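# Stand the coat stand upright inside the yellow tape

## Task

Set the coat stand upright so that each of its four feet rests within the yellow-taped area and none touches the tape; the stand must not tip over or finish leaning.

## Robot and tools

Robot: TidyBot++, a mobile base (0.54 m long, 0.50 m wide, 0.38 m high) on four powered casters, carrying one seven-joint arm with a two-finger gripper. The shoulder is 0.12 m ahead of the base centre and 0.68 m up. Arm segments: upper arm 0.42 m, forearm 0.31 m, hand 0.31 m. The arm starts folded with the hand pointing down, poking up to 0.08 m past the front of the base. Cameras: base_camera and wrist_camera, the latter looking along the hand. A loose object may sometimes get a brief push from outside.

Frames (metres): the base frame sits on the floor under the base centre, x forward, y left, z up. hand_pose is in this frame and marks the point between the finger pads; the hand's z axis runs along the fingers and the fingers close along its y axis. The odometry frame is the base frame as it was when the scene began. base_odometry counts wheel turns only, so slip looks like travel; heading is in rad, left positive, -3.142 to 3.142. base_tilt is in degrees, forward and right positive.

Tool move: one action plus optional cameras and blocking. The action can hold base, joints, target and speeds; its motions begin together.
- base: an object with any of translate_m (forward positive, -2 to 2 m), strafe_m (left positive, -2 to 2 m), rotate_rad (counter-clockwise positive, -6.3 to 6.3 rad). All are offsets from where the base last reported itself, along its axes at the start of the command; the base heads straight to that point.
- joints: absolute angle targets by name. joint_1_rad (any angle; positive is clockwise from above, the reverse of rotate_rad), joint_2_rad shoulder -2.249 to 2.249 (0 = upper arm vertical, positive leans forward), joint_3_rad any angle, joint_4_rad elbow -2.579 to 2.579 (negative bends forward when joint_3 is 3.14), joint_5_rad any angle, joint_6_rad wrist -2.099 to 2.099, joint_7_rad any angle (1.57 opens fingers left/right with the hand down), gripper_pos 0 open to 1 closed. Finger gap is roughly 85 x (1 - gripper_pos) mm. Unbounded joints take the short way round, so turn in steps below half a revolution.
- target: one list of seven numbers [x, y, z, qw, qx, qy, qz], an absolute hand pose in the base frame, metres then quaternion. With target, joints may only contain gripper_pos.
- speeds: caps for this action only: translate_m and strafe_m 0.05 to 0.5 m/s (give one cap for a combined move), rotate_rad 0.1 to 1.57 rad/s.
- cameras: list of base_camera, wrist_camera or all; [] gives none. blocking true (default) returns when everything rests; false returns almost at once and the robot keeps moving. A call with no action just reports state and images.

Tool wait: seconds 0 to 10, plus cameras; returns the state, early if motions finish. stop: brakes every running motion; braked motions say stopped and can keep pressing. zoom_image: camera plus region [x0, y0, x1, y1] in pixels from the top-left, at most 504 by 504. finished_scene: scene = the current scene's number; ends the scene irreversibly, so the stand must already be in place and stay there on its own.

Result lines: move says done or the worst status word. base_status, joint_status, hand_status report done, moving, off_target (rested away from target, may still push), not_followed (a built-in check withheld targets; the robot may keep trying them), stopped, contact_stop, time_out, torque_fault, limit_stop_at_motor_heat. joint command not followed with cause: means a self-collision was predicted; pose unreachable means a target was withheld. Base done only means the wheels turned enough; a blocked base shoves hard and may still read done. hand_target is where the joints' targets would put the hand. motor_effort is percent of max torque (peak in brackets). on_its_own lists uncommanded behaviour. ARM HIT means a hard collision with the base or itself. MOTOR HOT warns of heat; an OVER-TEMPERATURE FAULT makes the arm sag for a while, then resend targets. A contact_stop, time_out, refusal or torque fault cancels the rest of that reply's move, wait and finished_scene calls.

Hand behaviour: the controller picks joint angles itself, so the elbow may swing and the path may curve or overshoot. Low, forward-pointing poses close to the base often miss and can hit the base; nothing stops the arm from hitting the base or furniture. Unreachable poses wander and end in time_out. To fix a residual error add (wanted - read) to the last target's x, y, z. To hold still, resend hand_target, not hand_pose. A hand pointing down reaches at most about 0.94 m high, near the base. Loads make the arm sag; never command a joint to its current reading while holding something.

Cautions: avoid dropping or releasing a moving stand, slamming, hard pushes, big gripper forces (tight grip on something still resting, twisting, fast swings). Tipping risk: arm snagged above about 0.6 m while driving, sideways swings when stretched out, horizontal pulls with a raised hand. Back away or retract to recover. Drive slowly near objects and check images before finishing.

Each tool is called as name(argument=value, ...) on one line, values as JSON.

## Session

move(joints={"joint_6_rad": 0.58})

Scene clock: 2.07 s.
Motor temperatures (°C): [31 34 29 30 35 38 32]
move: done
base_odometry: x=+0.000 y=+0.000 heading=+0.000
base_tilt: forward=+0.3 right=+0.4
base_status: not commanded
joint_positions: joint_1_rad=-0.048 joint_2_rad=-0.364 joint_3_rad=+3.099 joint_4_rad=-2.548 joint_5_rad=+0.028 joint_6_rad=+0.548 joint_7_rad=+1.521 gripper_pos=+0.000
joint_status: all done
motor_effort: joint_1_rad=-1(2) joint_2_rad=-7(7) joint_3_rad=+1(1) joint_4_rad=+20(20) joint_5_rad=-1(1) joint_6_rad=+9(9) joint_7_rad=+0(1)
hand_pose: x=+0.5341 y=+0.0456 z=+0.8738 quat_wxyz=(-0.039, +0.729, +0.033, +0.683)
hand_target: x=+0.5343 y=+0.0459 z=+0.8829 quat_wxyz=(-0.040, +0.718, +0.033, +0.694)
hand_status: not commanded
pictures: base_camera, wrist_camera
Images, in order (width x height): base_camera 644x364, wrist_camera 644x476.

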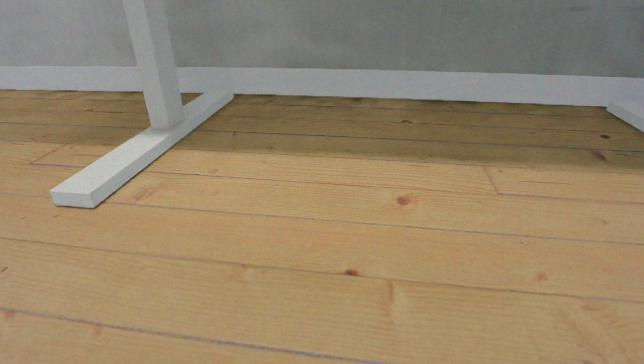

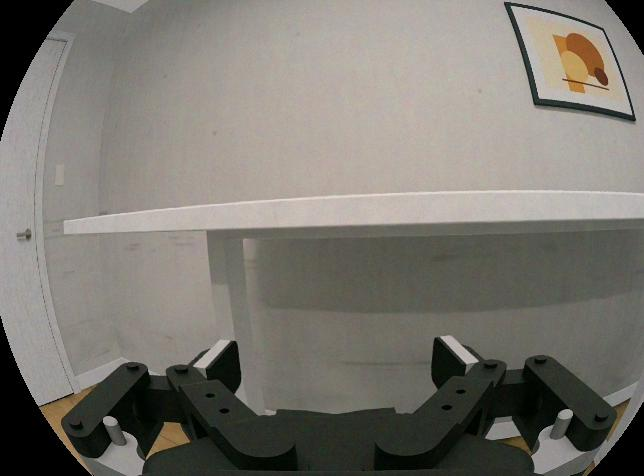

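move(base={"rotate_rad": 3.0})

Scene clock: 15.43 s.
move: done
base_odometry: x=+0.000 y=+0.000 heading=+2.999
base_tilt: forward=+0.3 right=+0.5
base_status: done
joint_positions: joint_1_rad=-0.048 joint_2_rad=-0.364 joint_3_rad=+3.099 joint_4_rad=-2.548 joint_5_rad=+0.028 joint_6_rad=+0.549 joint_7_rad=+1.521 gripper_pos=+0.000
joint_status: not commanded
motor_effort: joint_1_rad=-1(2) joint_2_rad=-7(8) joint_3_rad=+1(2) joint_4_rad=+20(20) joint_5_rad=-1(1) joint_6_rad=+9(9) joint_7_rad=+0(1)
hand_pose: x=+0.5341 y=+0.0455 z=+0.8739 quat_wxyz=(-0.039, +0.729, +0.033, +0.683)
hand_target: x=+0.5343 y=+0.0459 z=+0.8829 quat_wxyz=(-0.040, +0.718, +0.033, +0.694)
hand_status: not commanded
pictures: base_camera, wrist_camera
Images, in order (width x height): base_camera 644x364, wrist_camera 644x476.

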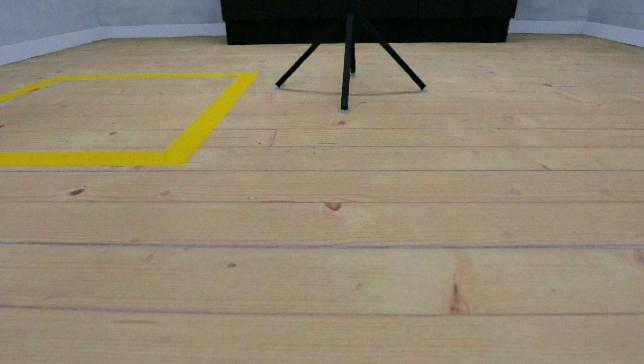

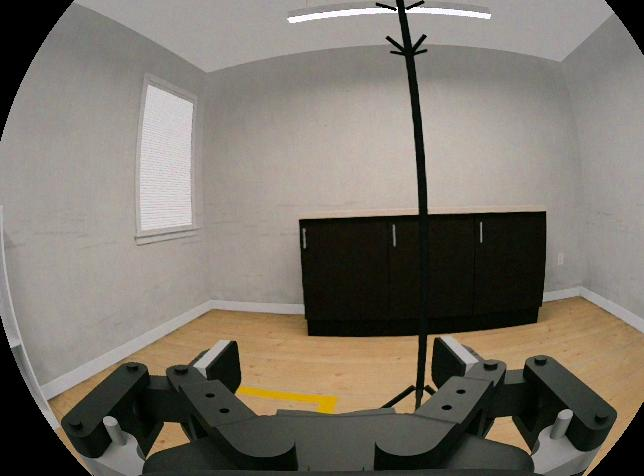

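move(base={"translate_m": 0.7, "strafe_m": -0.165}, joints={"joint_1_rad": 0.03, "joint_2_rad": 0.077, "joint_3_rad": 3.155, "joint_4_rad": -2.2, "joint_5_rad": 0.0, "joint_6_rad": 0.745, "joint_7_rad": 1.61})

Scene clock: 55.23 s.
move: done
base_odometry: x=-0.670 y=+0.263 heading=+3.000
base_tilt: forward=+0.3 right=+0.5
base_status: done
joint_positions: joint_1_rad=+0.005 joint_2_rad=+0.074 joint_3_rad=+3.142 joint_4_rad=-2.210 joint_5_rad=+0.028 joint_6_rad=+0.713 joint_7_rad=+1.560 gripper_pos=+0.000
joint_status: all done
motor_effort: joint_1_rad=+0(2) joint_2_rad=-22(24) joint_3_rad=+0(3) joint_4_rad=+19(22) joint_5_rad=+0(1) joint_6_rad=+8(10) joint_7_rad=+0(1)
hand_pose: x=+0.6990 y=+0.0036 z=+0.8957 quat_wxyz=(-0.001, +0.707, +0.008, +0.707)
hand_target: x=+0.7013 y=-0.0237 z=+0.9094 quat_wxyz=(+0.030, +0.693, -0.001, +0.720)
hand_status: not commanded
pictures: base_camera, wrist_camera
Images, in order (width x height): base_camera 644x364, wrist_camera 644x476.

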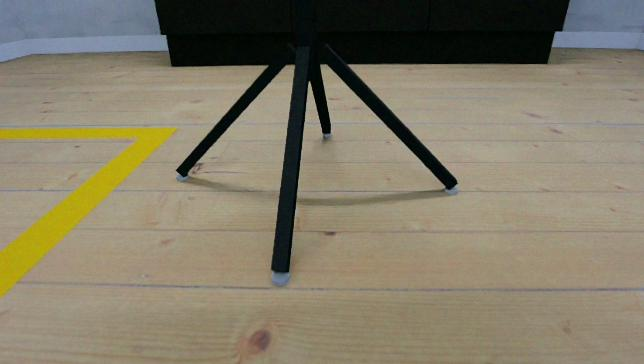

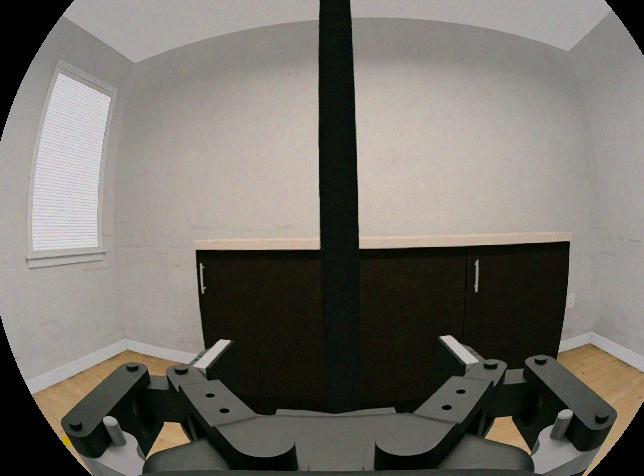

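move(base={"translate_m": 0.15, "strafe_m": -0.008}, speeds={"translate_m": 0.25}, joints={"joint_7_rad": 1.635})

Scene clock: 69.37 s.
move: done
base_odometry: x=-0.817 y=+0.292 heading=+3.000
base_tilt: forward=+0.4 right=+0.4
base_status: done
joint_positions: joint_1_rad=+0.006 joint_2_rad=+0.078 joint_3_rad=+3.143 joint_4_rad=-2.208 joint_5_rad=+0.028 joint_6_rad=+0.715 joint_7_rad=+1.591 gripper_pos=+0.000
joint_status: all done
motor_effort: joint_1_rad=-2(3) joint_2_rad=-22(24) joint_3_rad=+0(2) joint_4_rad=+19(20) joint_5_rad=+0(1) joint_6_rad=+8(9) joint_7_rad=-1(1)
hand_pose: x=+0.7004 y=+0.0028 z=+0.8948 quat_wxyz=(+0.011, +0.707, +0.018, +0.707)
hand_target: x=+0.7013 y=-0.0237 z=+0.9094 quat_wxyz=(+0.039, +0.693, +0.008, +0.720)
hand_status: not commanded
pictures: base_camera, wrist_camera
Images, in order (width x height): base_camera 644x364, wrist_camera 644x476.

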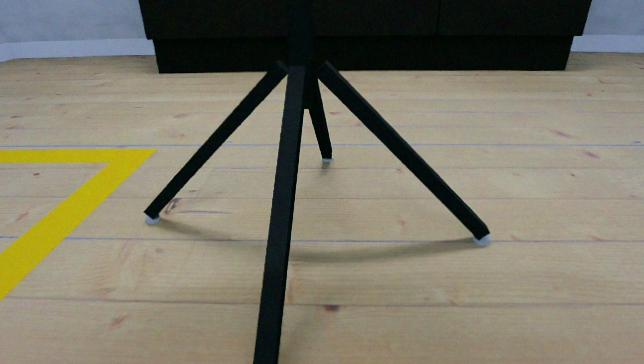

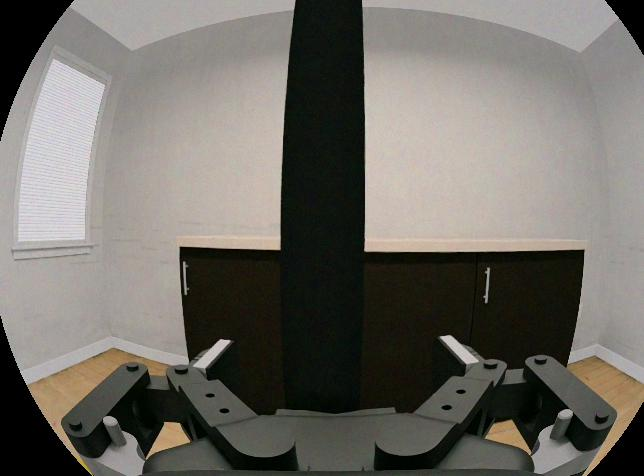

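move(base={"translate_m": 0.032, "strafe_m": 0.005}, speeds={"translate_m": 0.15}, cameras=[])

move(joints={"gripper_pos": 0.5})

Scene clock: 76.40 s.
move: done
base_odometry: x=-0.850 y=+0.292 heading=+2.999
base_tilt: forward=+0.3 right=+0.5
base_status: done
joint_positions: joint_1_rad=+0.007 joint_2_rad=+0.083 joint_3_rad=+3.143 joint_4_rad=-2.206 joint_5_rad=+0.028 joint_6_rad=+0.715 joint_7_rad=+1.591 gripper_pos=+0.000
joint_status: not commanded
motor_effort: joint_1_rad=-1(3) joint_2_rad=-22(24) joint_3_rad=+0(1) joint_4_rad=+19(20) joint_5_rad=+0(1) joint_6_rad=+8(9) joint_7_rad=+0(1)
hand_pose: x=+0.7019 y=+0.0020 z=+0.8932 quat_wxyz=(+0.011, +0.708, +0.018, +0.706)
hand_target: x=+0.7013 y=-0.0237 z=+0.9094 quat_wxyz=(+0.039, +0.693, +0.008, +0.720)
hand_status: not commanded

Scene clock: 77.23 s.
move: done
base_odometry: x=-0.850 y=+0.292 heading=+2.999
base_tilt: forward=+0.3 right=+0.4
base_status: not commanded
joint_positions: joint_1_rad=+0.007 joint_2_rad=+0.083 joint_3_rad=+3.143 joint_4_rad=-2.206 joint_5_rad=+0.028 joint_6_rad=+0.715 joint_7_rad=+1.591 gripper_pos=+0.500
joint_status: all done
motor_effort: joint_1_rad=+0(2) joint_2_rad=-22(23) joint_3_rad=+0(1) joint_4_rad=+19(19) joint_5_rad=+0(1) joint_6_rad=+9(9) joint_7_rad=+0(1)
hand_pose: x=+0.7019 y=+0.0020 z=+0.8932 quat_wxyz=(+0.011, +0.708, +0.018, +0.706)
hand_target: x=+0.7013 y=-0.0237 z=+0.9094 quat_wxyz=(+0.039, +0.693, +0.008, +0.720)
hand_status: not commanded
pictures: base_camera, wrist_camera
Images, in order (width x height): base_camera 644x364, wrist_camera 644x476.

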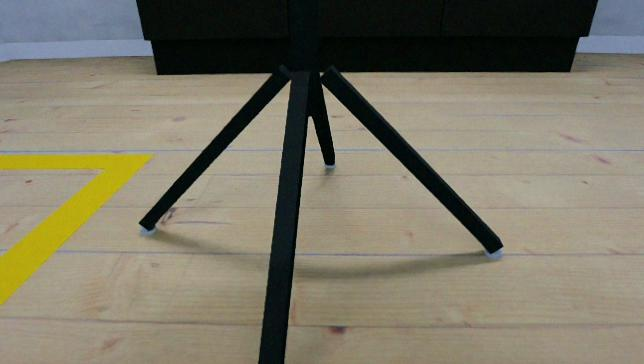

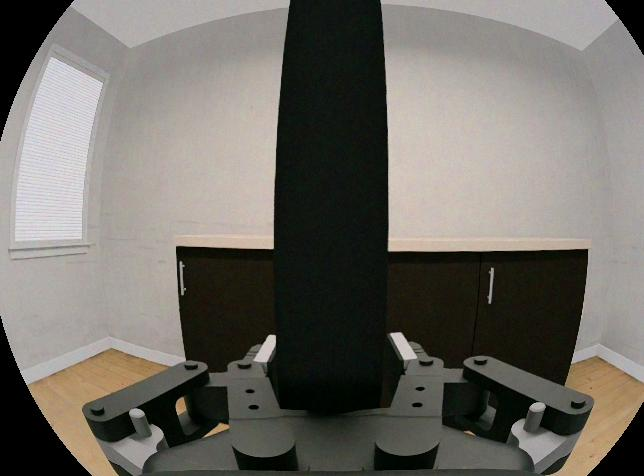

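move(joints={"gripper_pos": 0.7}, cameras=["base_camera"])

Scene clock: 101.90 s.
move: off_target
base_odometry: x=-0.850 y=+0.292 heading=+3.000
base_tilt: forward=+0.3 right=+0.4
base_status: not commanded
joint_positions: joint_1_rad=+0.007 joint_2_rad=+0.083 joint_3_rad=+3.137 joint_4_rad=-2.206 joint_5_rad=+0.016 joint_6_rad=+0.715 joint_7_rad=+1.591 gripper_pos=+0.643
joint_status: gripper_pos off_target (ended at +0.643, target +0.700)
motor_effort: joint_1_rad=+1(7) joint_2_rad=-24(24) joint_3_rad=+4(7) joint_4_rad=+21(21) joint_5_rad=+2(3) joint_6_rad=+10(10) joint_7_rad=+5(6)
hand_pose: x=+0.7018 y=+0.0033 z=+0.8933 quat_wxyz=(+0.008, +0.708, +0.014, +0.706)
hand_target: x=+0.7013 y=-0.0237 z=+0.9094 quat_wxyz=(+0.039, +0.693, +0.008, +0.720)
hand_status: not commanded
Images, in order (width x height): base_camera 644x364.

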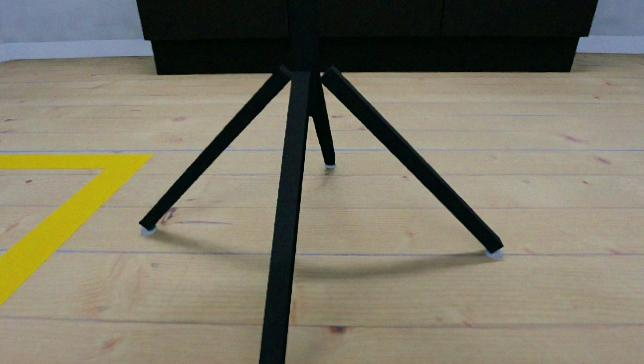

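move(joints={"joint_2_rad": -0.03, "joint_4_rad": -2.115, "joint_6_rad": 0.80, "gripper_pos": 0.8}, cameras=[])

move(joints={"joint_2_rad": -0.10, "joint_4_rad": -2.065, "joint_6_rad": 0.85, "gripper_pos": 0.9}, cameras=["base_camera"])

Scene clock: 109.10 s.
move: off_target
base_odometry: x=-0.850 y=+0.292 heading=+3.000
base_tilt: forward=+0.3 right=+0.5
base_status: not commanded
joint_positions: joint_1_rad=+0.007 joint_2_rad=+0.082 joint_3_rad=+3.137 joint_4_rad=-2.205 joint_5_rad=+0.016 joint_6_rad=+0.716 joint_7_rad=+1.591 gripper_pos=+0.643
joint_status: joint_2_rad off_target (ended at +0.082, target -0.030); joint_4_rad off_target (ended at -2.205, target -2.115); gripper_pos off_target (ended at +0.643, target +0.800); the others done
motor_effort: joint_1_rad=+2(3) joint_2_rad=-36(36) joint_3_rad=+2(4) joint_4_rad=+33(33) joint_5_rad=+2(3) joint_6_rad=+20(20) joint_7_rad=+5(5)
hand_pose: x=+0.7017 y=+0.0033 z=+0.8947 quat_wxyz=(+0.008, +0.707, +0.014, +0.707)
hand_target: x=+0.6784 y=-0.0231 z=+1.0355 quat_wxyz=(+0.043, +0.599, +0.006, +0.799)
hand_status: not commanded

Scene clock: 109.90 s.
move: off_target
base_odometry: x=-0.850 y=+0.292 heading=+3.000
base_tilt: forward=+0.4 right=+0.4
base_status: not commanded
joint_positions: joint_1_rad=+0.007 joint_2_rad=+0.081 joint_3_rad=+3.137 joint_4_rad=-2.204 joint_5_rad=+0.016 joint_6_rad=+0.716 joint_7_rad=+1.591 gripper_pos=+0.644
joint_status: joint_2_rad off_target (ended at +0.080, target -0.100); joint_4_rad off_target (ended at -2.204, target -2.065); joint_6_rad off_target (ended at +0.716, target +0.850); gripper_pos off_target (ended at +0.644, target +0.900)
motor_effort: joint_1_rad=+1(2) joint_2_rad=-47(48) joint_3_rad=+2(3) joint_4_rad=+43(43) joint_5_rad=+2(3) joint_6_rad=+29(29) joint_7_rad=+5(5)
hand_pose: x=+0.7017 y=+0.0033 z=+0.8959 quat_wxyz=(+0.008, +0.706, +0.014, +0.708)
hand_target: x=+0.6464 y=-0.0221 z=+1.1168 quat_wxyz=(+0.045, +0.529, +0.005, +0.847)
hand_status: not commanded
Images, in order (width x height): base_camera 644x364.

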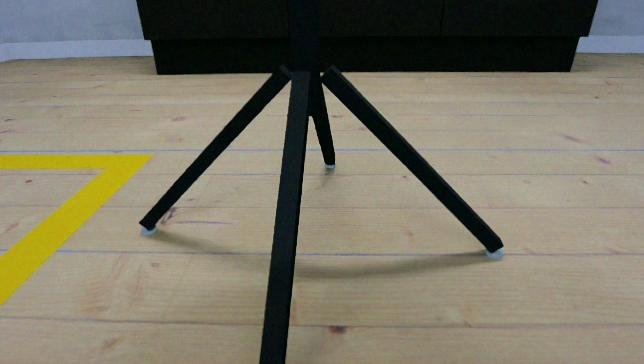

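move(joints={"joint_2_rad": -0.14, "joint_4_rad": -2.01, "joint_6_rad": 0.79}, cameras=["base_camera"])

Scene clock: 113.50 s.
move: off_target
base_odometry: x=-0.850 y=+0.292 heading=+3.000
base_tilt: forward=+0.4 right=+0.5
base_status: not commanded
joint_positions: joint_1_rad=+0.008 joint_2_rad=+0.060 joint_3_rad=+3.145 joint_4_rad=-2.161 joint_5_rad=+0.012 joint_6_rad=+0.675 joint_7_rad=+1.621 gripper_pos=+0.650
joint_status: joint_2_rad off_target (ended at +0.060, target -0.140); joint_4_rad off_target (ended at -2.161, target -2.010); joint_6_rad off_target (ended at +0.675, target +0.790)
motor_effort: joint_1_rad=-1(2) joint_2_rad=-50(52) joint_3_rad=+1(2) joint_4_rad=+46(47) joint_5_rad=+0(4) joint_6_rad=+31(33) joint_7_rad=+0(6)
hand_pose: x=+0.7058 y=-0.0030 z=+0.9193 quat_wxyz=(+0.023, +0.698, +0.020, +0.716)
hand_target: x=+0.6349 y=-0.0219 z=+1.1526 quat_wxyz=(+0.046, +0.514, +0.005, +0.857)
hand_status: not commanded
Images, in order (width x height): base_camera 644x364.

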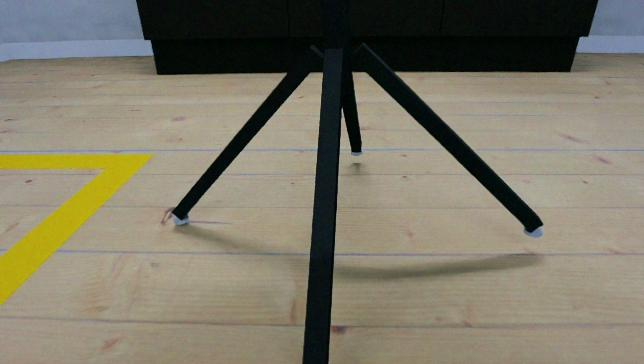

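move(base={"strafe_m": 0.78, "translate_m": -0.15}, speeds={"strafe_m": 0.3}, joints={"joint_7_rad": 1.595}, cameras=["base_camera"])

Scene clock: 124.87 s.
move: done
base_odometry: x=-0.812 y=-0.502 heading=+3.000
base_tilt: forward=+0.4 right=+0.5
base_status: done
joint_positions: joint_1_rad=+0.026 joint_2_rad=+0.060 joint_3_rad=+3.151 joint_4_rad=-2.161 joint_5_rad=+0.007 joint_6_rad=+0.675 joint_7_rad=+1.611 gripper_pos=+0.650
joint_status: all done
motor_effort: joint_1_rad=-1(5) joint_2_rad=-50(52) joint_3_rad=+0(4) joint_4_rad=+46(47) joint_5_rad=+0(3) joint_6_rad=+31(32) joint_7_rad=+1(4)
hand_pose: x=+0.7055 y=-0.0178 z=+0.9198 quat_wxyz=(+0.028, +0.698, +0.005, +0.716)
hand_target: x=+0.6349 y=-0.0219 z=+1.1526 quat_wxyz=(+0.028, +0.514, -0.006, +0.857)
hand_status: not commanded
Images, in order (width x height): base_camera 644x364.

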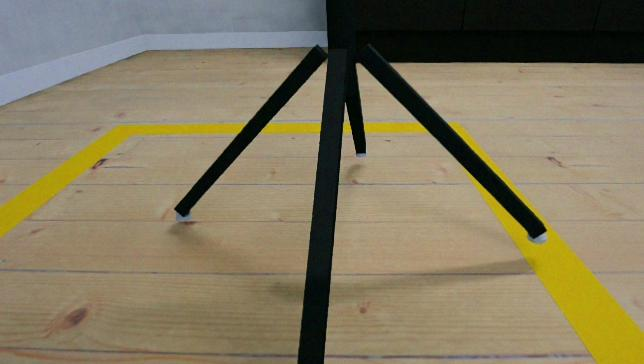

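zoom_image(camera="base_camera", region=[360, 110, 644, 364])

zoom_image(camera="base_camera", region=[0, 110, 284, 364])

Scaled by 1.775.

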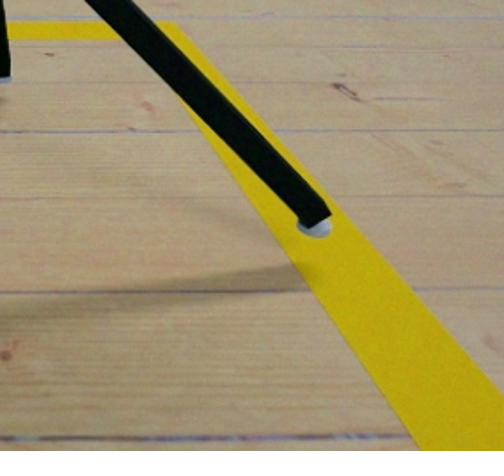

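Scaled by 1.775.

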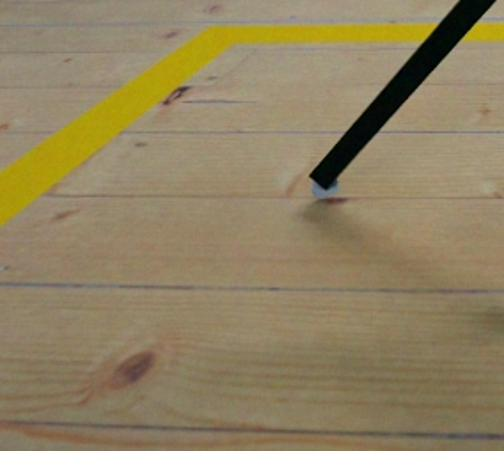

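move(base={"strafe_m": 0.10, "translate_m": 0.05}, speeds={"strafe_m": 0.2}, cameras=["base_camera"])

Scene clock: 210.53 s.
Motor temperatures (°C): [31 42 29 35 35 41 32]
move: done
base_odometry: x=-0.875 y=-0.594 heading=+3.000
base_tilt: forward=+0.4 right=+0.4
base_status: done
joint_positions: joint_1_rad=+0.028 joint_2_rad=+0.056 joint_3_rad=+3.153 joint_4_rad=-2.160 joint_5_rad=+0.007 joint_6_rad=+0.675 joint_7_rad=+1.611 gripper_pos=+0.650
joint_status: not commanded
motor_effort: joint_1_rad=-2(5) joint_2_rad=-50(52) joint_3_rad=+0(4) joint_4_rad=+47(48) joint_5_rad=-1(2) joint_6_rad=+31(33) joint_7_rad=-1(2)
hand_pose: x=+0.7046 y=-0.0198 z=+0.9224 quat_wxyz=(+0.029, +0.696, +0.004, +0.717)
hand_target: x=+0.6349 y=-0.0219 z=+1.1526 quat_wxyz=(+0.028, +0.514, -0.006, +0.857)
hand_status: not commanded
Images, in order (width x height): base_camera 644x364.

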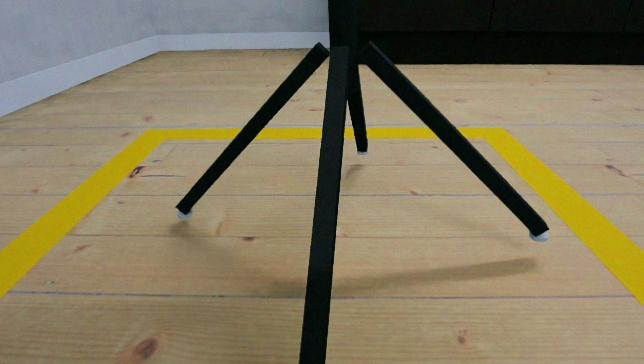

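move(joints={"joint_2_rad": -0.105, "joint_4_rad": -2.05, "joint_6_rad": 0.825}, cameras=[])

move(joints={"joint_2_rad": -0.085, "joint_4_rad": -2.07, "joint_6_rad": 0.85}, cameras=["base_camera"])

Scene clock: 229.67 s.
move: off_target
base_odometry: x=-0.875 y=-0.594 heading=+3.000
base_tilt: forward=+0.4 right=+0.4
base_status: not commanded
joint_positions: joint_1_rad=+0.028 joint_2_rad=+0.057 joint_3_rad=+3.153 joint_4_rad=-2.180 joint_5_rad=+0.007 joint_6_rad=+0.687 joint_7_rad=+1.611 gripper_pos=+0.650
joint_status: joint_2_rad off_target (ended at +0.057, target -0.105); joint_4_rad off_target (ended at -2.180, target -2.050); joint_6_rad off_target (ended at +0.687, target +0.825)
motor_effort: joint_1_rad=+0(2) joint_2_rad=-50(50) joint_3_rad=+0(1) joint_4_rad=+46(48) joint_5_rad=+1(1) joint_6_rad=+32(32) joint_7_rad=+0(1)
hand_pose: x=+0.7012 y=-0.0196 z=+0.9139 quat_wxyz=(+0.029, +0.700, +0.004, +0.714)
hand_target: x=+0.6474 y=-0.0222 z=+1.1210 quat_wxyz=(+0.028, +0.531, -0.006, +0.847)
hand_status: not commanded

Scene clock: 230.33 s.
move: off_target
base_odometry: x=-0.875 y=-0.594 heading=+3.000
base_tilt: forward=+0.4 right=+0.5
base_status: not commanded
joint_positions: joint_1_rad=+0.028 joint_2_rad=+0.066 joint_3_rad=+3.153 joint_4_rad=-2.194 joint_5_rad=+0.007 joint_6_rad=+0.703 joint_7_rad=+1.611 gripper_pos=+0.650
joint_status: joint_2_rad off_target (ended at +0.066, target -0.085); joint_4_rad off_target (ended at -2.194, target -2.070); joint_6_rad off_target (ended at +0.703, target +0.850)
motor_effort: joint_1_rad=+0(3) joint_2_rad=-49(51) joint_3_rad=+1(1) joint_4_rad=+44(47) joint_5_rad=+0(1) joint_6_rad=+30(33) joint_7_rad=+0(1)
hand_pose: x=+0.7004 y=-0.0196 z=+0.9064 quat_wxyz=(+0.029, +0.702, +0.004, +0.712)
hand_target: x=+0.6529 y=-0.0223 z=+1.1060 quat_wxyz=(+0.028, +0.537, -0.006, +0.843)
hand_status: not commanded
Images, in order (width x height): base_camera 644x364.

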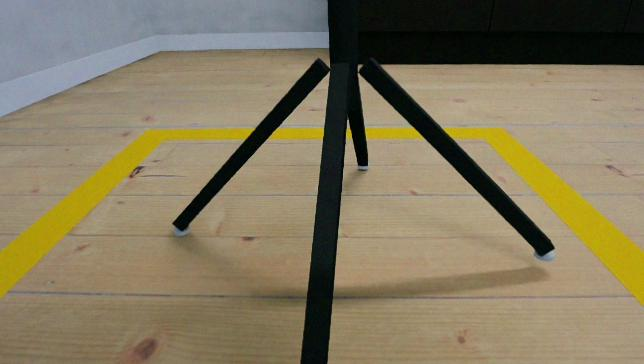

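move(joints={"joint_2_rad": -0.077, "joint_4_rad": -2.077, "joint_6_rad": 0.89}, cameras=["base_camera"])

Scene clock: 243.07 s.
move: off_target
base_odometry: x=-0.875 y=-0.594 heading=+3.000
base_tilt: forward=+0.3 right=+0.5
base_status: not commanded
joint_positions: joint_1_rad=+0.028 joint_2_rad=+0.074 joint_3_rad=+3.153 joint_4_rad=-2.202 joint_5_rad=+0.007 joint_6_rad=+0.737 joint_7_rad=+1.611 gripper_pos=+0.650
joint_status: joint_2_rad off_target (ended at +0.074, target -0.077); joint_4_rad off_target (ended at -2.202, target -2.077); joint_6_rad off_target (ended at +0.737, target +0.890)
motor_effort: joint_1_rad=-1(2) joint_2_rad=-50(51) joint_3_rad=+1(1) joint_4_rad=+45(46) joint_5_rad=+0(2) joint_6_rad=+31(32) joint_7_rad=-1(1)
hand_pose: x=+0.7005 y=-0.0195 z=+0.9072 quat_wxyz=(+0.029, +0.696, +0.004, +0.717)
hand_target: x=+0.6510 y=-0.0222 z=+1.1089 quat_wxyz=(+0.028, +0.527, -0.005, +0.849)
hand_status: not commanded
Images, in order (width x height): base_camera 644x364.

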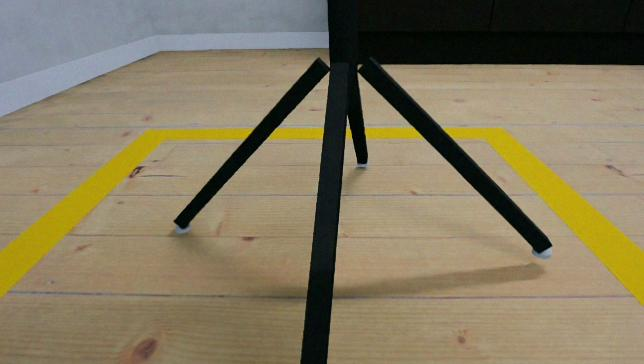

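move(joints={"joint_2_rad": -0.065, "joint_4_rad": -2.09, "joint_6_rad": 0.945}, cameras=["base_camera"])

Scene clock: 256.87 s.
move: off_target
base_odometry: x=-0.875 y=-0.594 heading=+3.000
base_tilt: forward=+0.4 right=+0.5
base_status: not commanded
joint_positions: joint_1_rad=+0.028 joint_2_rad=+0.087 joint_3_rad=+3.153 joint_4_rad=-2.215 joint_5_rad=+0.007 joint_6_rad=+0.791 joint_7_rad=+1.611 gripper_pos=+0.650
joint_status: joint_2_rad off_target (ended at +0.087, target -0.065); joint_4_rad off_target (ended at -2.215, target -2.090); joint_6_rad off_target (ended at +0.791, target +0.945)
motor_effort: joint_1_rad=+0(2) joint_2_rad=-50(51) joint_3_rad=+1(1) joint_4_rad=+45(45) joint_5_rad=-1(2) joint_6_rad=+32(32) joint_7_rad=+0(1)
hand_pose: x=+0.7000 y=-0.0194 z=+0.9099 quat_wxyz=(+0.029, +0.686, +0.004, +0.727)
hand_target: x=+0.6484 y=-0.0220 z=+1.1105 quat_wxyz=(+0.029, +0.514, -0.005, +0.857)
hand_status: not commanded
Images, in order (width x height): base_camera 644x364.

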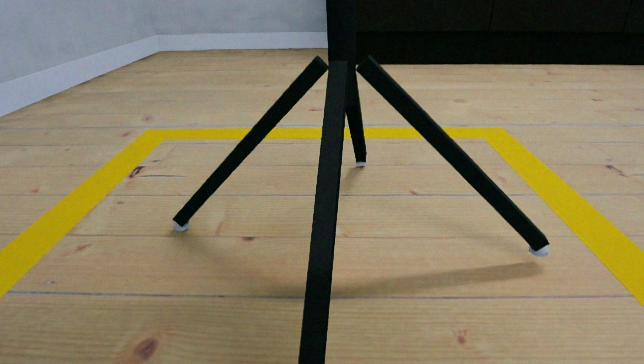

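move(joints={"joint_2_rad": -0.046, "joint_4_rad": -2.11, "joint_6_rad": 0.982}, cameras=["base_camera"])

Scene clock: 296.90 s.
move: off_target
base_odometry: x=-0.875 y=-0.594 heading=+3.000
base_tilt: forward=+0.4 right=+0.4
base_status: not commanded
joint_positions: joint_1_rad=+0.028 joint_2_rad=+0.100 joint_3_rad=+3.153 joint_4_rad=-2.228 joint_5_rad=+0.007 joint_6_rad=+0.830 joint_7_rad=+1.611 gripper_pos=+0.651
joint_status: joint_2_rad off_target (ended at +0.100, target -0.046); joint_4_rad off_target (ended at -2.228, target -2.110); joint_6_rad off_target (ended at +0.830, target +0.982)
motor_effort: joint_1_rad=-1(4) joint_2_rad=-50(51) joint_3_rad=+1(1) joint_4_rad=+44(44) joint_5_rad=-1(1) joint_6_rad=+31(32) joint_7_rad=+1(1)
hand_pose: x=+0.6997 y=-0.0194 z=+0.9074 quat_wxyz=(+0.029, +0.681, +0.004, +0.732)
hand_target: x=+0.6511 y=-0.0220 z=+1.0995 quat_wxyz=(+0.029, +0.515, -0.005, +0.857)
hand_status: not commanded
Images, in order (width x height): base_camera 644x364.

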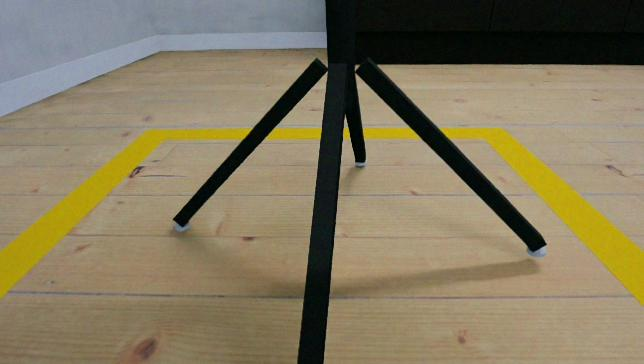

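move(joints={"joint_2_rad": -0.024, "joint_4_rad": -2.133, "joint_6_rad": 1.025}, cameras=["base_camera"])

Scene clock: 302.60 s.
move: off_target
base_odometry: x=-0.875 y=-0.594 heading=+3.000
base_tilt: forward=+0.4 right=+0.4
base_status: not commanded
joint_positions: joint_1_rad=+0.028 joint_2_rad=+0.112 joint_3_rad=+3.153 joint_4_rad=-2.242 joint_5_rad=+0.007 joint_6_rad=+0.879 joint_7_rad=+1.611 gripper_pos=+0.651
joint_status: joint_2_rad off_target (ended at +0.112, target -0.024); joint_4_rad off_target (ended at -2.242, target -2.133); joint_6_rad off_target (ended at +0.879, target +1.025)
motor_effort: joint_1_rad=-1(3) joint_2_rad=-48(49) joint_3_rad=-1(1) joint_4_rad=+41(43) joint_5_rad=+0(1) joint_6_rad=+29(31) joint_7_rad=+0(1)
hand_pose: x=+0.6985 y=-0.0192 z=+0.9081 quat_wxyz=(+0.030, +0.672, +0.004, +0.740)
hand_target: x=+0.6537 y=-0.0220 z=+1.0869 quat_wxyz=(+0.029, +0.516, -0.005, +0.856)
hand_status: not commanded
Images, in order (width x height): base_camera 644x364.

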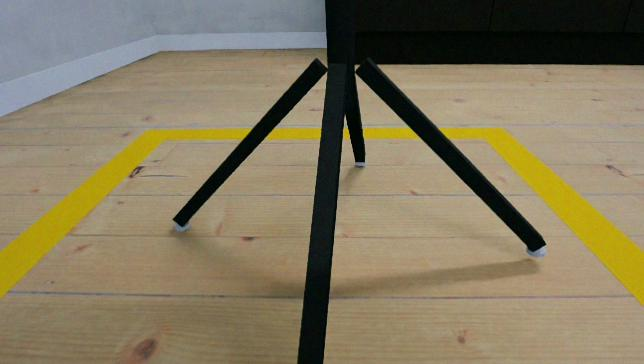

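move(joints={"joint_2_rad": -0.006, "joint_4_rad": -2.152, "joint_6_rad": 1.045}, cameras=["base_camera"])

Scene clock: 315.17 s.
move: off_target
base_odometry: x=-0.875 y=-0.594 heading=+3.000
base_tilt: forward=+0.4 right=+0.5
base_status: not commanded
joint_positions: joint_1_rad=+0.028 joint_2_rad=+0.118 joint_3_rad=+3.153 joint_4_rad=-2.251 joint_5_rad=+0.007 joint_6_rad=+0.907 joint_7_rad=+1.611 gripper_pos=+0.651
joint_status: joint_2_rad off_target (ended at +0.118, target -0.006); joint_4_rad off_target (ended at -2.251, target -2.152); joint_6_rad off_target (ended at +0.907, target +1.045)
motor_effort: joint_1_rad=-3(3) joint_2_rad=-46(48) joint_3_rad=-1(2) joint_4_rad=+39(42) joint_5_rad=+0(1) joint_6_rad=+28(29) joint_7_rad=-2(2)
hand_pose: x=+0.6974 y=-0.0192 z=+0.9083 quat_wxyz=(+0.030, +0.668, +0.004, +0.744)
hand_target: x=+0.6575 y=-0.0221 z=+1.0725 quat_wxyz=(+0.029, +0.523, -0.005, +0.852)
hand_status: not commanded
Images, in order (width x height): base_camera 644x364.

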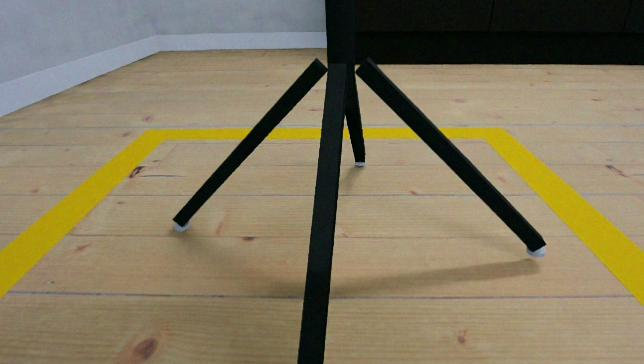

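zoom_image(camera="base_camera", region=[320, 130, 400, 190])

zoom_image(camera="base_camera", region=[140, 190, 260, 280])

zoom_image(camera="base_camera", region=[470, 210, 590, 300])

Scaled by 6.300.

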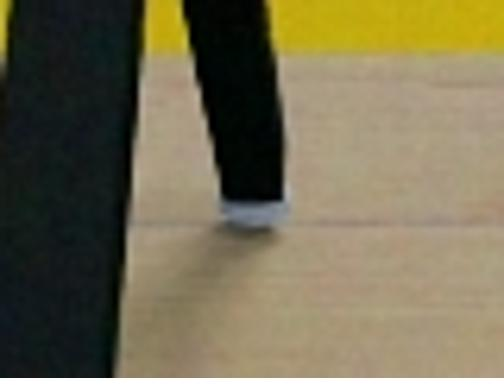

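Scaled by 4.200.

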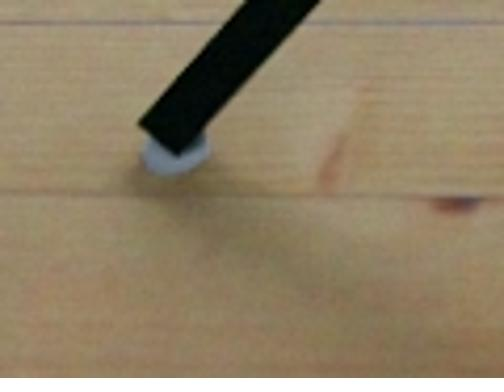

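Scaled by 4.200.

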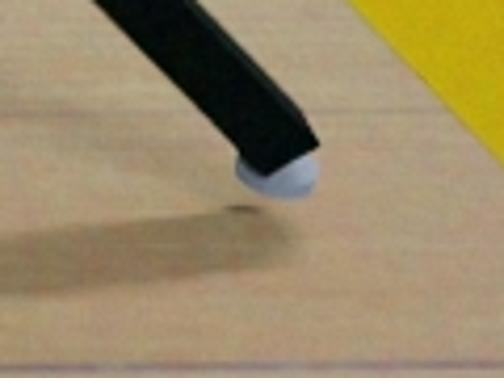

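move(base={"translate_m": -0.012}, speeds={"translate_m": 0.05}, joints={"joint_2_rad": 0.005, "joint_4_rad": -2.163, "joint_6_rad": 1.045}, cameras=["base_camera"])

Scene clock: 339.67 s.
move: off_target
base_odometry: x=-0.864 y=-0.596 heading=+3.000
base_tilt: forward=+0.4 right=+0.4
base_status: done
joint_positions: joint_1_rad=+0.028 joint_2_rad=+0.124 joint_3_rad=+3.154 joint_4_rad=-2.255 joint_5_rad=+0.006 joint_6_rad=+0.920 joint_7_rad=+1.610 gripper_pos=+0.651
joint_status: joint_2_rad off_target (ended at +0.124, target +0.005); joint_4_rad off_target (ended at -2.255, target -2.163); joint_6_rad off_target (ended at +0.920, target +1.045)
motor_effort: joint_1_rad=-2(4) joint_2_rad=-43(47) joint_3_rad=-1(2) joint_4_rad=+37(40) joint_5_rad=+1(3) joint_6_rad=+26(28) joint_7_rad=+2(2)
hand_pose: x=+0.6975 y=-0.0198 z=+0.9066 quat_wxyz=(+0.030, +0.667, +0.004, +0.745)
hand_target: x=+0.6614 y=-0.0222 z=+1.0606 quat_wxyz=(+0.029, +0.532, -0.005, +0.846)
hand_status: not commanded
Images, in order (width x height): base_camera 644x364.

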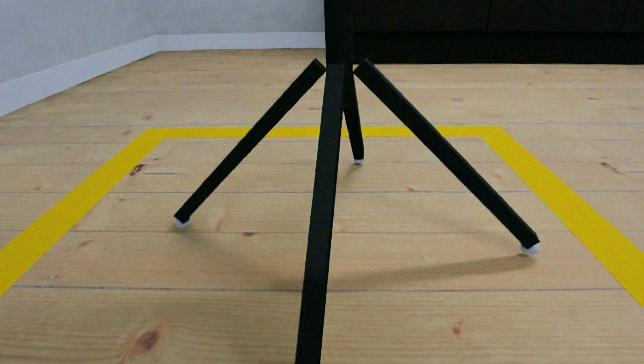

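zoom_image(camera="base_camera", region=[320, 130, 400, 190])

zoom_image(camera="base_camera", region=[140, 190, 260, 280])

zoom_image(camera="base_camera", region=[470, 210, 590, 300])

Scaled by 6.300.

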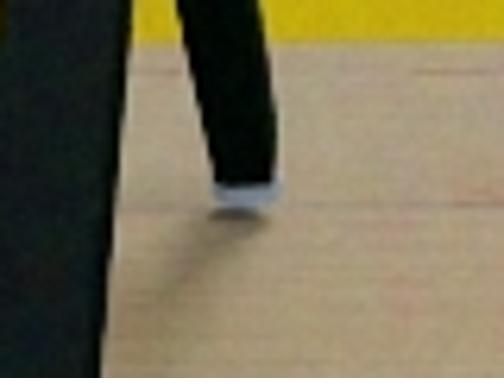

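Scaled by 4.200.

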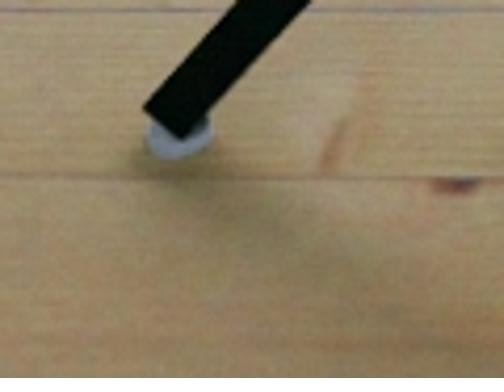

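Scaled by 4.200.

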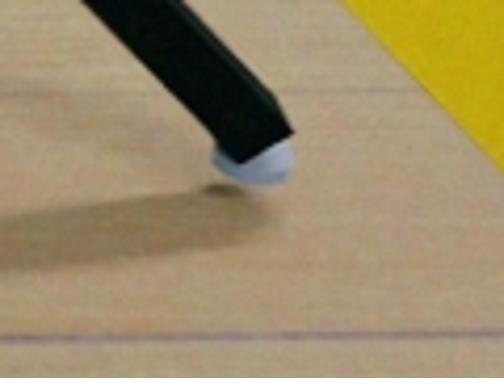

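move(base={"translate_m": -0.01}, speeds={"translate_m": 0.05}, joints={"joint_2_rad": 0.025, "joint_4_rad": -2.18, "joint_6_rad": 1.045}, cameras=["base_camera"])

Scene clock: 372.63 s.
move: off_target
base_odometry: x=-0.854 y=-0.597 heading=+3.000
base_tilt: forward=+0.4 right=+0.5
base_status: done
joint_positions: joint_1_rad=+0.028 joint_2_rad=+0.131 joint_3_rad=+3.154 joint_4_rad=-2.257 joint_5_rad=+0.006 joint_6_rad=+0.933 joint_7_rad=+1.610 gripper_pos=+0.651
joint_status: joint_2_rad off_target (ended at +0.131, target +0.025); joint_4_rad off_target (ended at -2.257, target -2.180); joint_6_rad off_target (ended at +0.933, target +1.045)
motor_effort: joint_1_rad=-1(5) joint_2_rad=-43(45) joint_3_rad=+1(2) joint_4_rad=+33(36) joint_5_rad=+1(4) joint_6_rad=+24(25) joint_7_rad=+2(3)
hand_pose: x=+0.6981 y=-0.0201 z=+0.9056 quat_wxyz=(+0.030, +0.665, +0.003, +0.746)
hand_target: x=+0.6678 y=-0.0224 z=+1.0405 quat_wxyz=(+0.028, +0.548, -0.005, +0.836)
hand_status: not commanded
Images, in order (width x height): base_camera 644x364.

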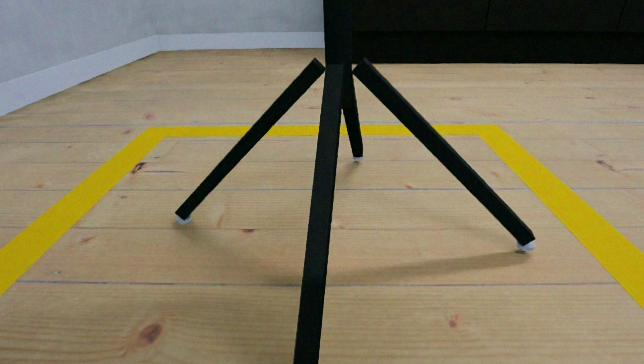

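move(joints={"joint_2_rad": 0.06, "joint_4_rad": -2.21, "joint_6_rad": 1.03}, cameras=["base_camera"])

Scene clock: 384.53 s.
move: off_target
base_odometry: x=-0.854 y=-0.597 heading=+3.000
base_tilt: forward=+0.3 right=+0.5
base_status: not commanded
joint_positions: joint_1_rad=+0.028 joint_2_rad=+0.134 joint_3_rad=+3.154 joint_4_rad=-2.258 joint_5_rad=+0.006 joint_6_rad=+0.939 joint_7_rad=+1.610 gripper_pos=+0.651
joint_status: joint_2_rad off_target (ended at +0.134, target +0.060); joint_4_rad off_target (ended at -2.258, target -2.210); the others done
motor_effort: joint_1_rad=-2(3) joint_2_rad=-38(42) joint_3_rad=+0(1) joint_4_rad=+29(33) joint_5_rad=+2(3) joint_6_rad=+20(24) joint_7_rad=+1(3)
hand_pose: x=+0.6983 y=-0.0201 z=+0.9052 quat_wxyz=(+0.030, +0.664, +0.003, +0.747)
hand_target: x=+0.6789 y=-0.0227 z=+1.0006 quat_wxyz=(+0.028, +0.581, -0.005, +0.813)
hand_status: not commanded
Images, in order (width x height): base_camera 644x364.

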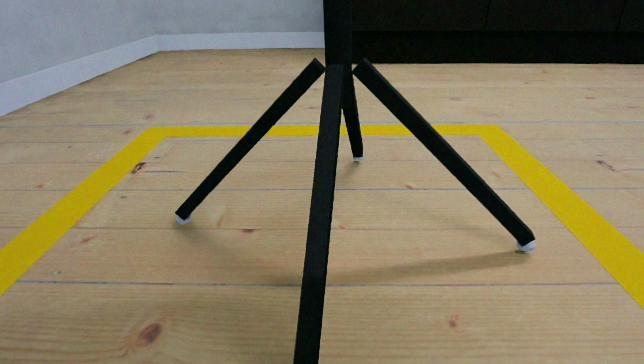

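zoom_image(camera="base_camera", region=[140, 190, 260, 280])

zoom_image(camera="base_camera", region=[470, 210, 590, 300])

zoom_image(camera="base_camera", region=[320, 130, 400, 190])

Scaled by 4.200.

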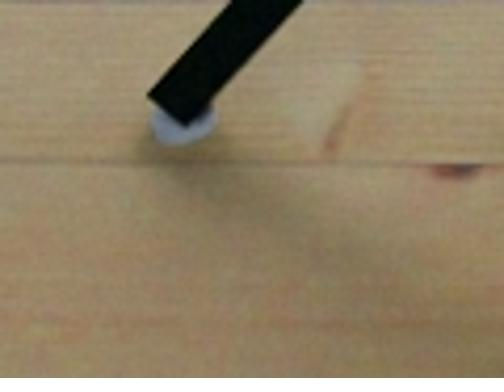

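Scaled by 4.200.

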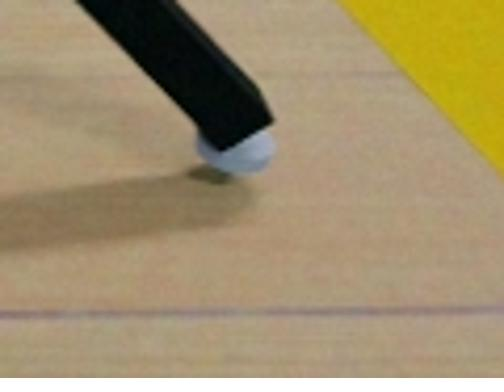

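Scaled by 6.300.

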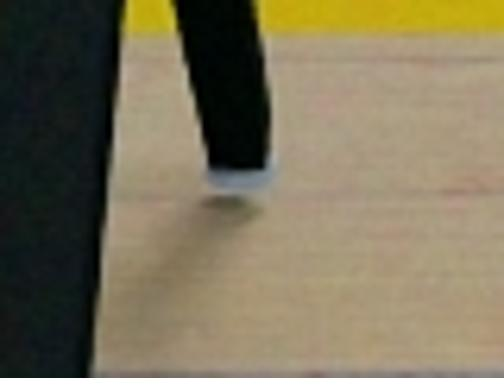

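move(base={"translate_m": 0.009}, speeds={"translate_m": 0.05}, joints={"joint_2_rad": 0.07, "joint_4_rad": -2.22, "joint_6_rad": 1.02}, cameras=["base_camera"])

Scene clock: 435.93 s.
move: off_target
base_odometry: x=-0.863 y=-0.596 heading=+3.000
base_tilt: forward=+0.4 right=+0.4
base_status: done
joint_positions: joint_1_rad=+0.031 joint_2_rad=+0.136 joint_3_rad=+3.162 joint_4_rad=-2.263 joint_5_rad=-0.002 joint_6_rad=+0.945 joint_7_rad=+1.610 gripper_pos=+0.651
joint_status: joint_2_rad off_target (ended at +0.136, target +0.070); joint_4_rad off_target (ended at -2.263, target -2.220); the others done
motor_effort: joint_1_rad=-4(6) joint_2_rad=-33(39) joint_3_rad=-2(3) joint_4_rad=+28(29) joint_5_rad=+4(5) joint_6_rad=+18(20) joint_7_rad=+3(4)
hand_pose: x=+0.6973 y=-0.0281 z=+0.9035 quat_wxyz=(+0.035, +0.664, -0.004, +0.746)
hand_target: x=+0.6819 y=-0.0228 z=+0.9867 quat_wxyz=(+0.027, +0.593, -0.005, +0.805)
hand_status: not commanded
Images, in order (width x height): base_camera 644x364.

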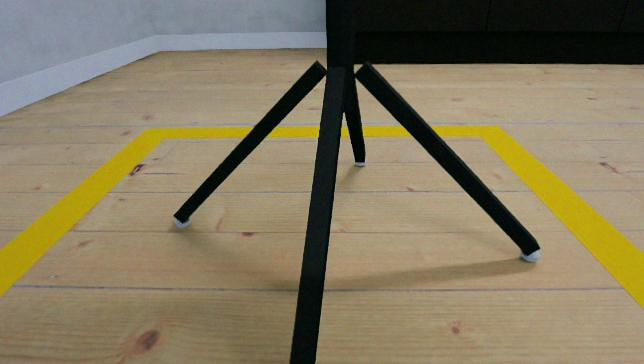

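move(joints={"joint_2_rad": 0.10, "joint_4_rad": -2.25, "joint_6_rad": 1.0}, cameras=["base_camera"])

Scene clock: 460.73 s.
move: done
base_odometry: x=-0.863 y=-0.596 heading=+3.000
base_tilt: forward=+0.3 right=+0.5
base_status: not commanded
joint_positions: joint_1_rad=+0.032 joint_2_rad=+0.136 joint_3_rad=+3.163 joint_4_rad=-2.266 joint_5_rad=-0.004 joint_6_rad=+0.948 joint_7_rad=+1.610 gripper_pos=+0.651
joint_status: all done
motor_effort: joint_1_rad=-5(6) joint_2_rad=-29(33) joint_3_rad=-4(4) joint_4_rad=+24(28) joint_5_rad=+5(6) joint_6_rad=+13(16) joint_7_rad=+5(5)
hand_pose: x=+0.6965 y=-0.0297 z=+0.9025 quat_wxyz=(+0.036, +0.665, -0.005, +0.746)
hand_target: x=+0.6881 y=-0.0230 z=+0.9477 quat_wxyz=(+0.027, +0.625, -0.005, +0.780)
hand_status: not commanded
Images, in order (width x height): base_camera 644x364.

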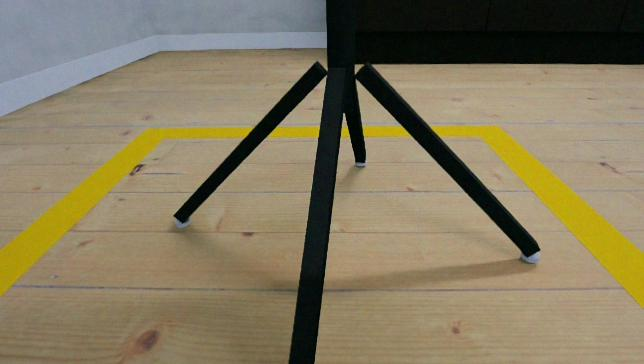

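zoom_image(camera="base_camera", region=[140, 190, 260, 280])

zoom_image(camera="base_camera", region=[470, 210, 590, 300])

zoom_image(camera="base_camera", region=[320, 130, 400, 190])

Scaled by 4.200.

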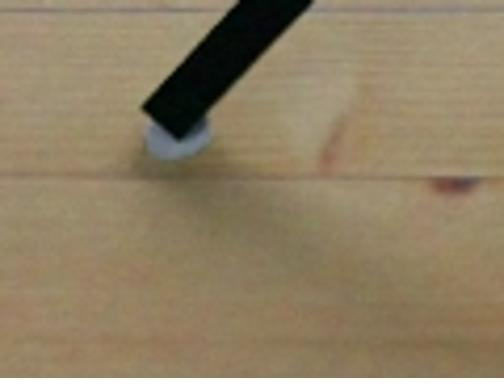

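Scaled by 4.200.

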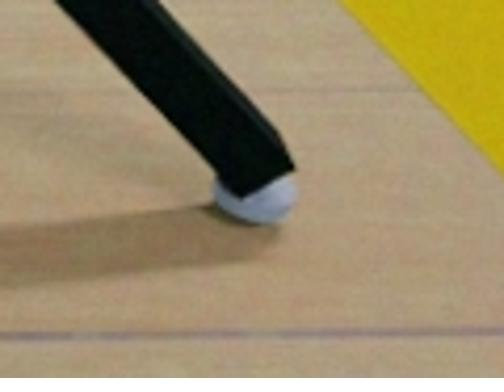

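Scaled by 6.300.

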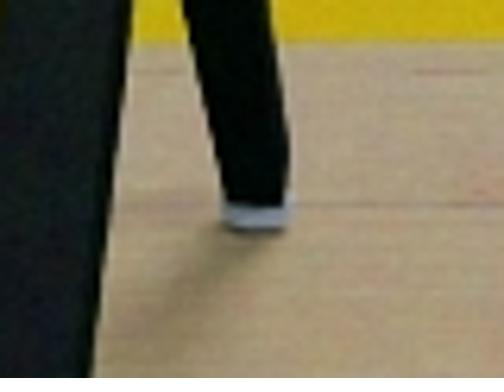

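move(base={"strafe_m": 0.012, "translate_m": 0.005}, speeds={"strafe_m": 0.05}, joints={"joint_2_rad": 0.115, "joint_4_rad": -2.262, "joint_6_rad": 0.99}, cameras=["base_camera"])

Scene clock: 515.00 s.
move: done
base_odometry: x=-0.869 y=-0.607 heading=+3.000
base_tilt: forward=+0.3 right=+0.5
base_status: done
joint_positions: joint_1_rad=+0.043 joint_2_rad=+0.136 joint_3_rad=+3.174 joint_4_rad=-2.269 joint_5_rad=-0.006 joint_6_rad=+0.952 joint_7_rad=+1.610 gripper_pos=+0.652
joint_status: all done
motor_effort: joint_1_rad=-8(9) joint_2_rad=-24(29) joint_3_rad=-5(7) joint_4_rad=+20(24) joint_5_rad=+6(6) joint_6_rad=+10(14) joint_7_rad=+3(4)
hand_pose: x=+0.6953 y=-0.0421 z=+0.9024 quat_wxyz=(+0.044, +0.664, -0.013, +0.746)
hand_target: x=+0.6906 y=-0.0230 z=+0.9298 quat_wxyz=(+0.026, +0.639, -0.006, +0.769)
hand_status: not commanded
Images, in order (width x height): base_camera 644x364.

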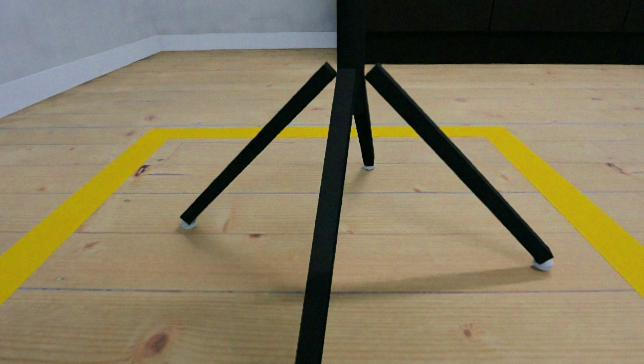

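move(joints={"joint_1_rad": 0.05, "joint_2_rad": 0.125, "joint_3_rad": 3.178, "joint_4_rad": -2.268, "joint_5_rad": -0.01, "joint_6_rad": 0.98}, cameras=["base_camera"])

Scene clock: 537.40 s.
move: done
base_odometry: x=-0.869 y=-0.607 heading=+3.000
base_tilt: forward=+0.3 right=+0.4
base_status: not commanded
joint_positions: joint_1_rad=+0.047 joint_2_rad=+0.136 joint_3_rad=+3.181 joint_4_rad=-2.274 joint_5_rad=-0.009 joint_6_rad=+0.955 joint_7_rad=+1.605 gripper_pos=+0.652
joint_status: all done
motor_effort: joint_1_rad=-4(7) joint_2_rad=-23(26) joint_3_rad=-1(4) joint_4_rad=+21(22) joint_5_rad=+1(6) joint_6_rad=+9(12) joint_7_rad=+1(5)
hand_pose: x=+0.6937 y=-0.0491 z=+0.9003 quat_wxyz=(+0.047, +0.665, -0.020, +0.745)
hand_target: x=+0.6911 y=-0.0496 z=+0.9179 quat_wxyz=(+0.044, +0.649, -0.023, +0.759)
hand_status: not commanded
Images, in order (width x height): base_camera 644x364.

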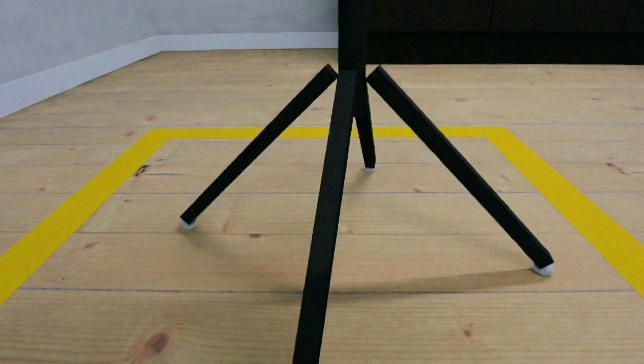

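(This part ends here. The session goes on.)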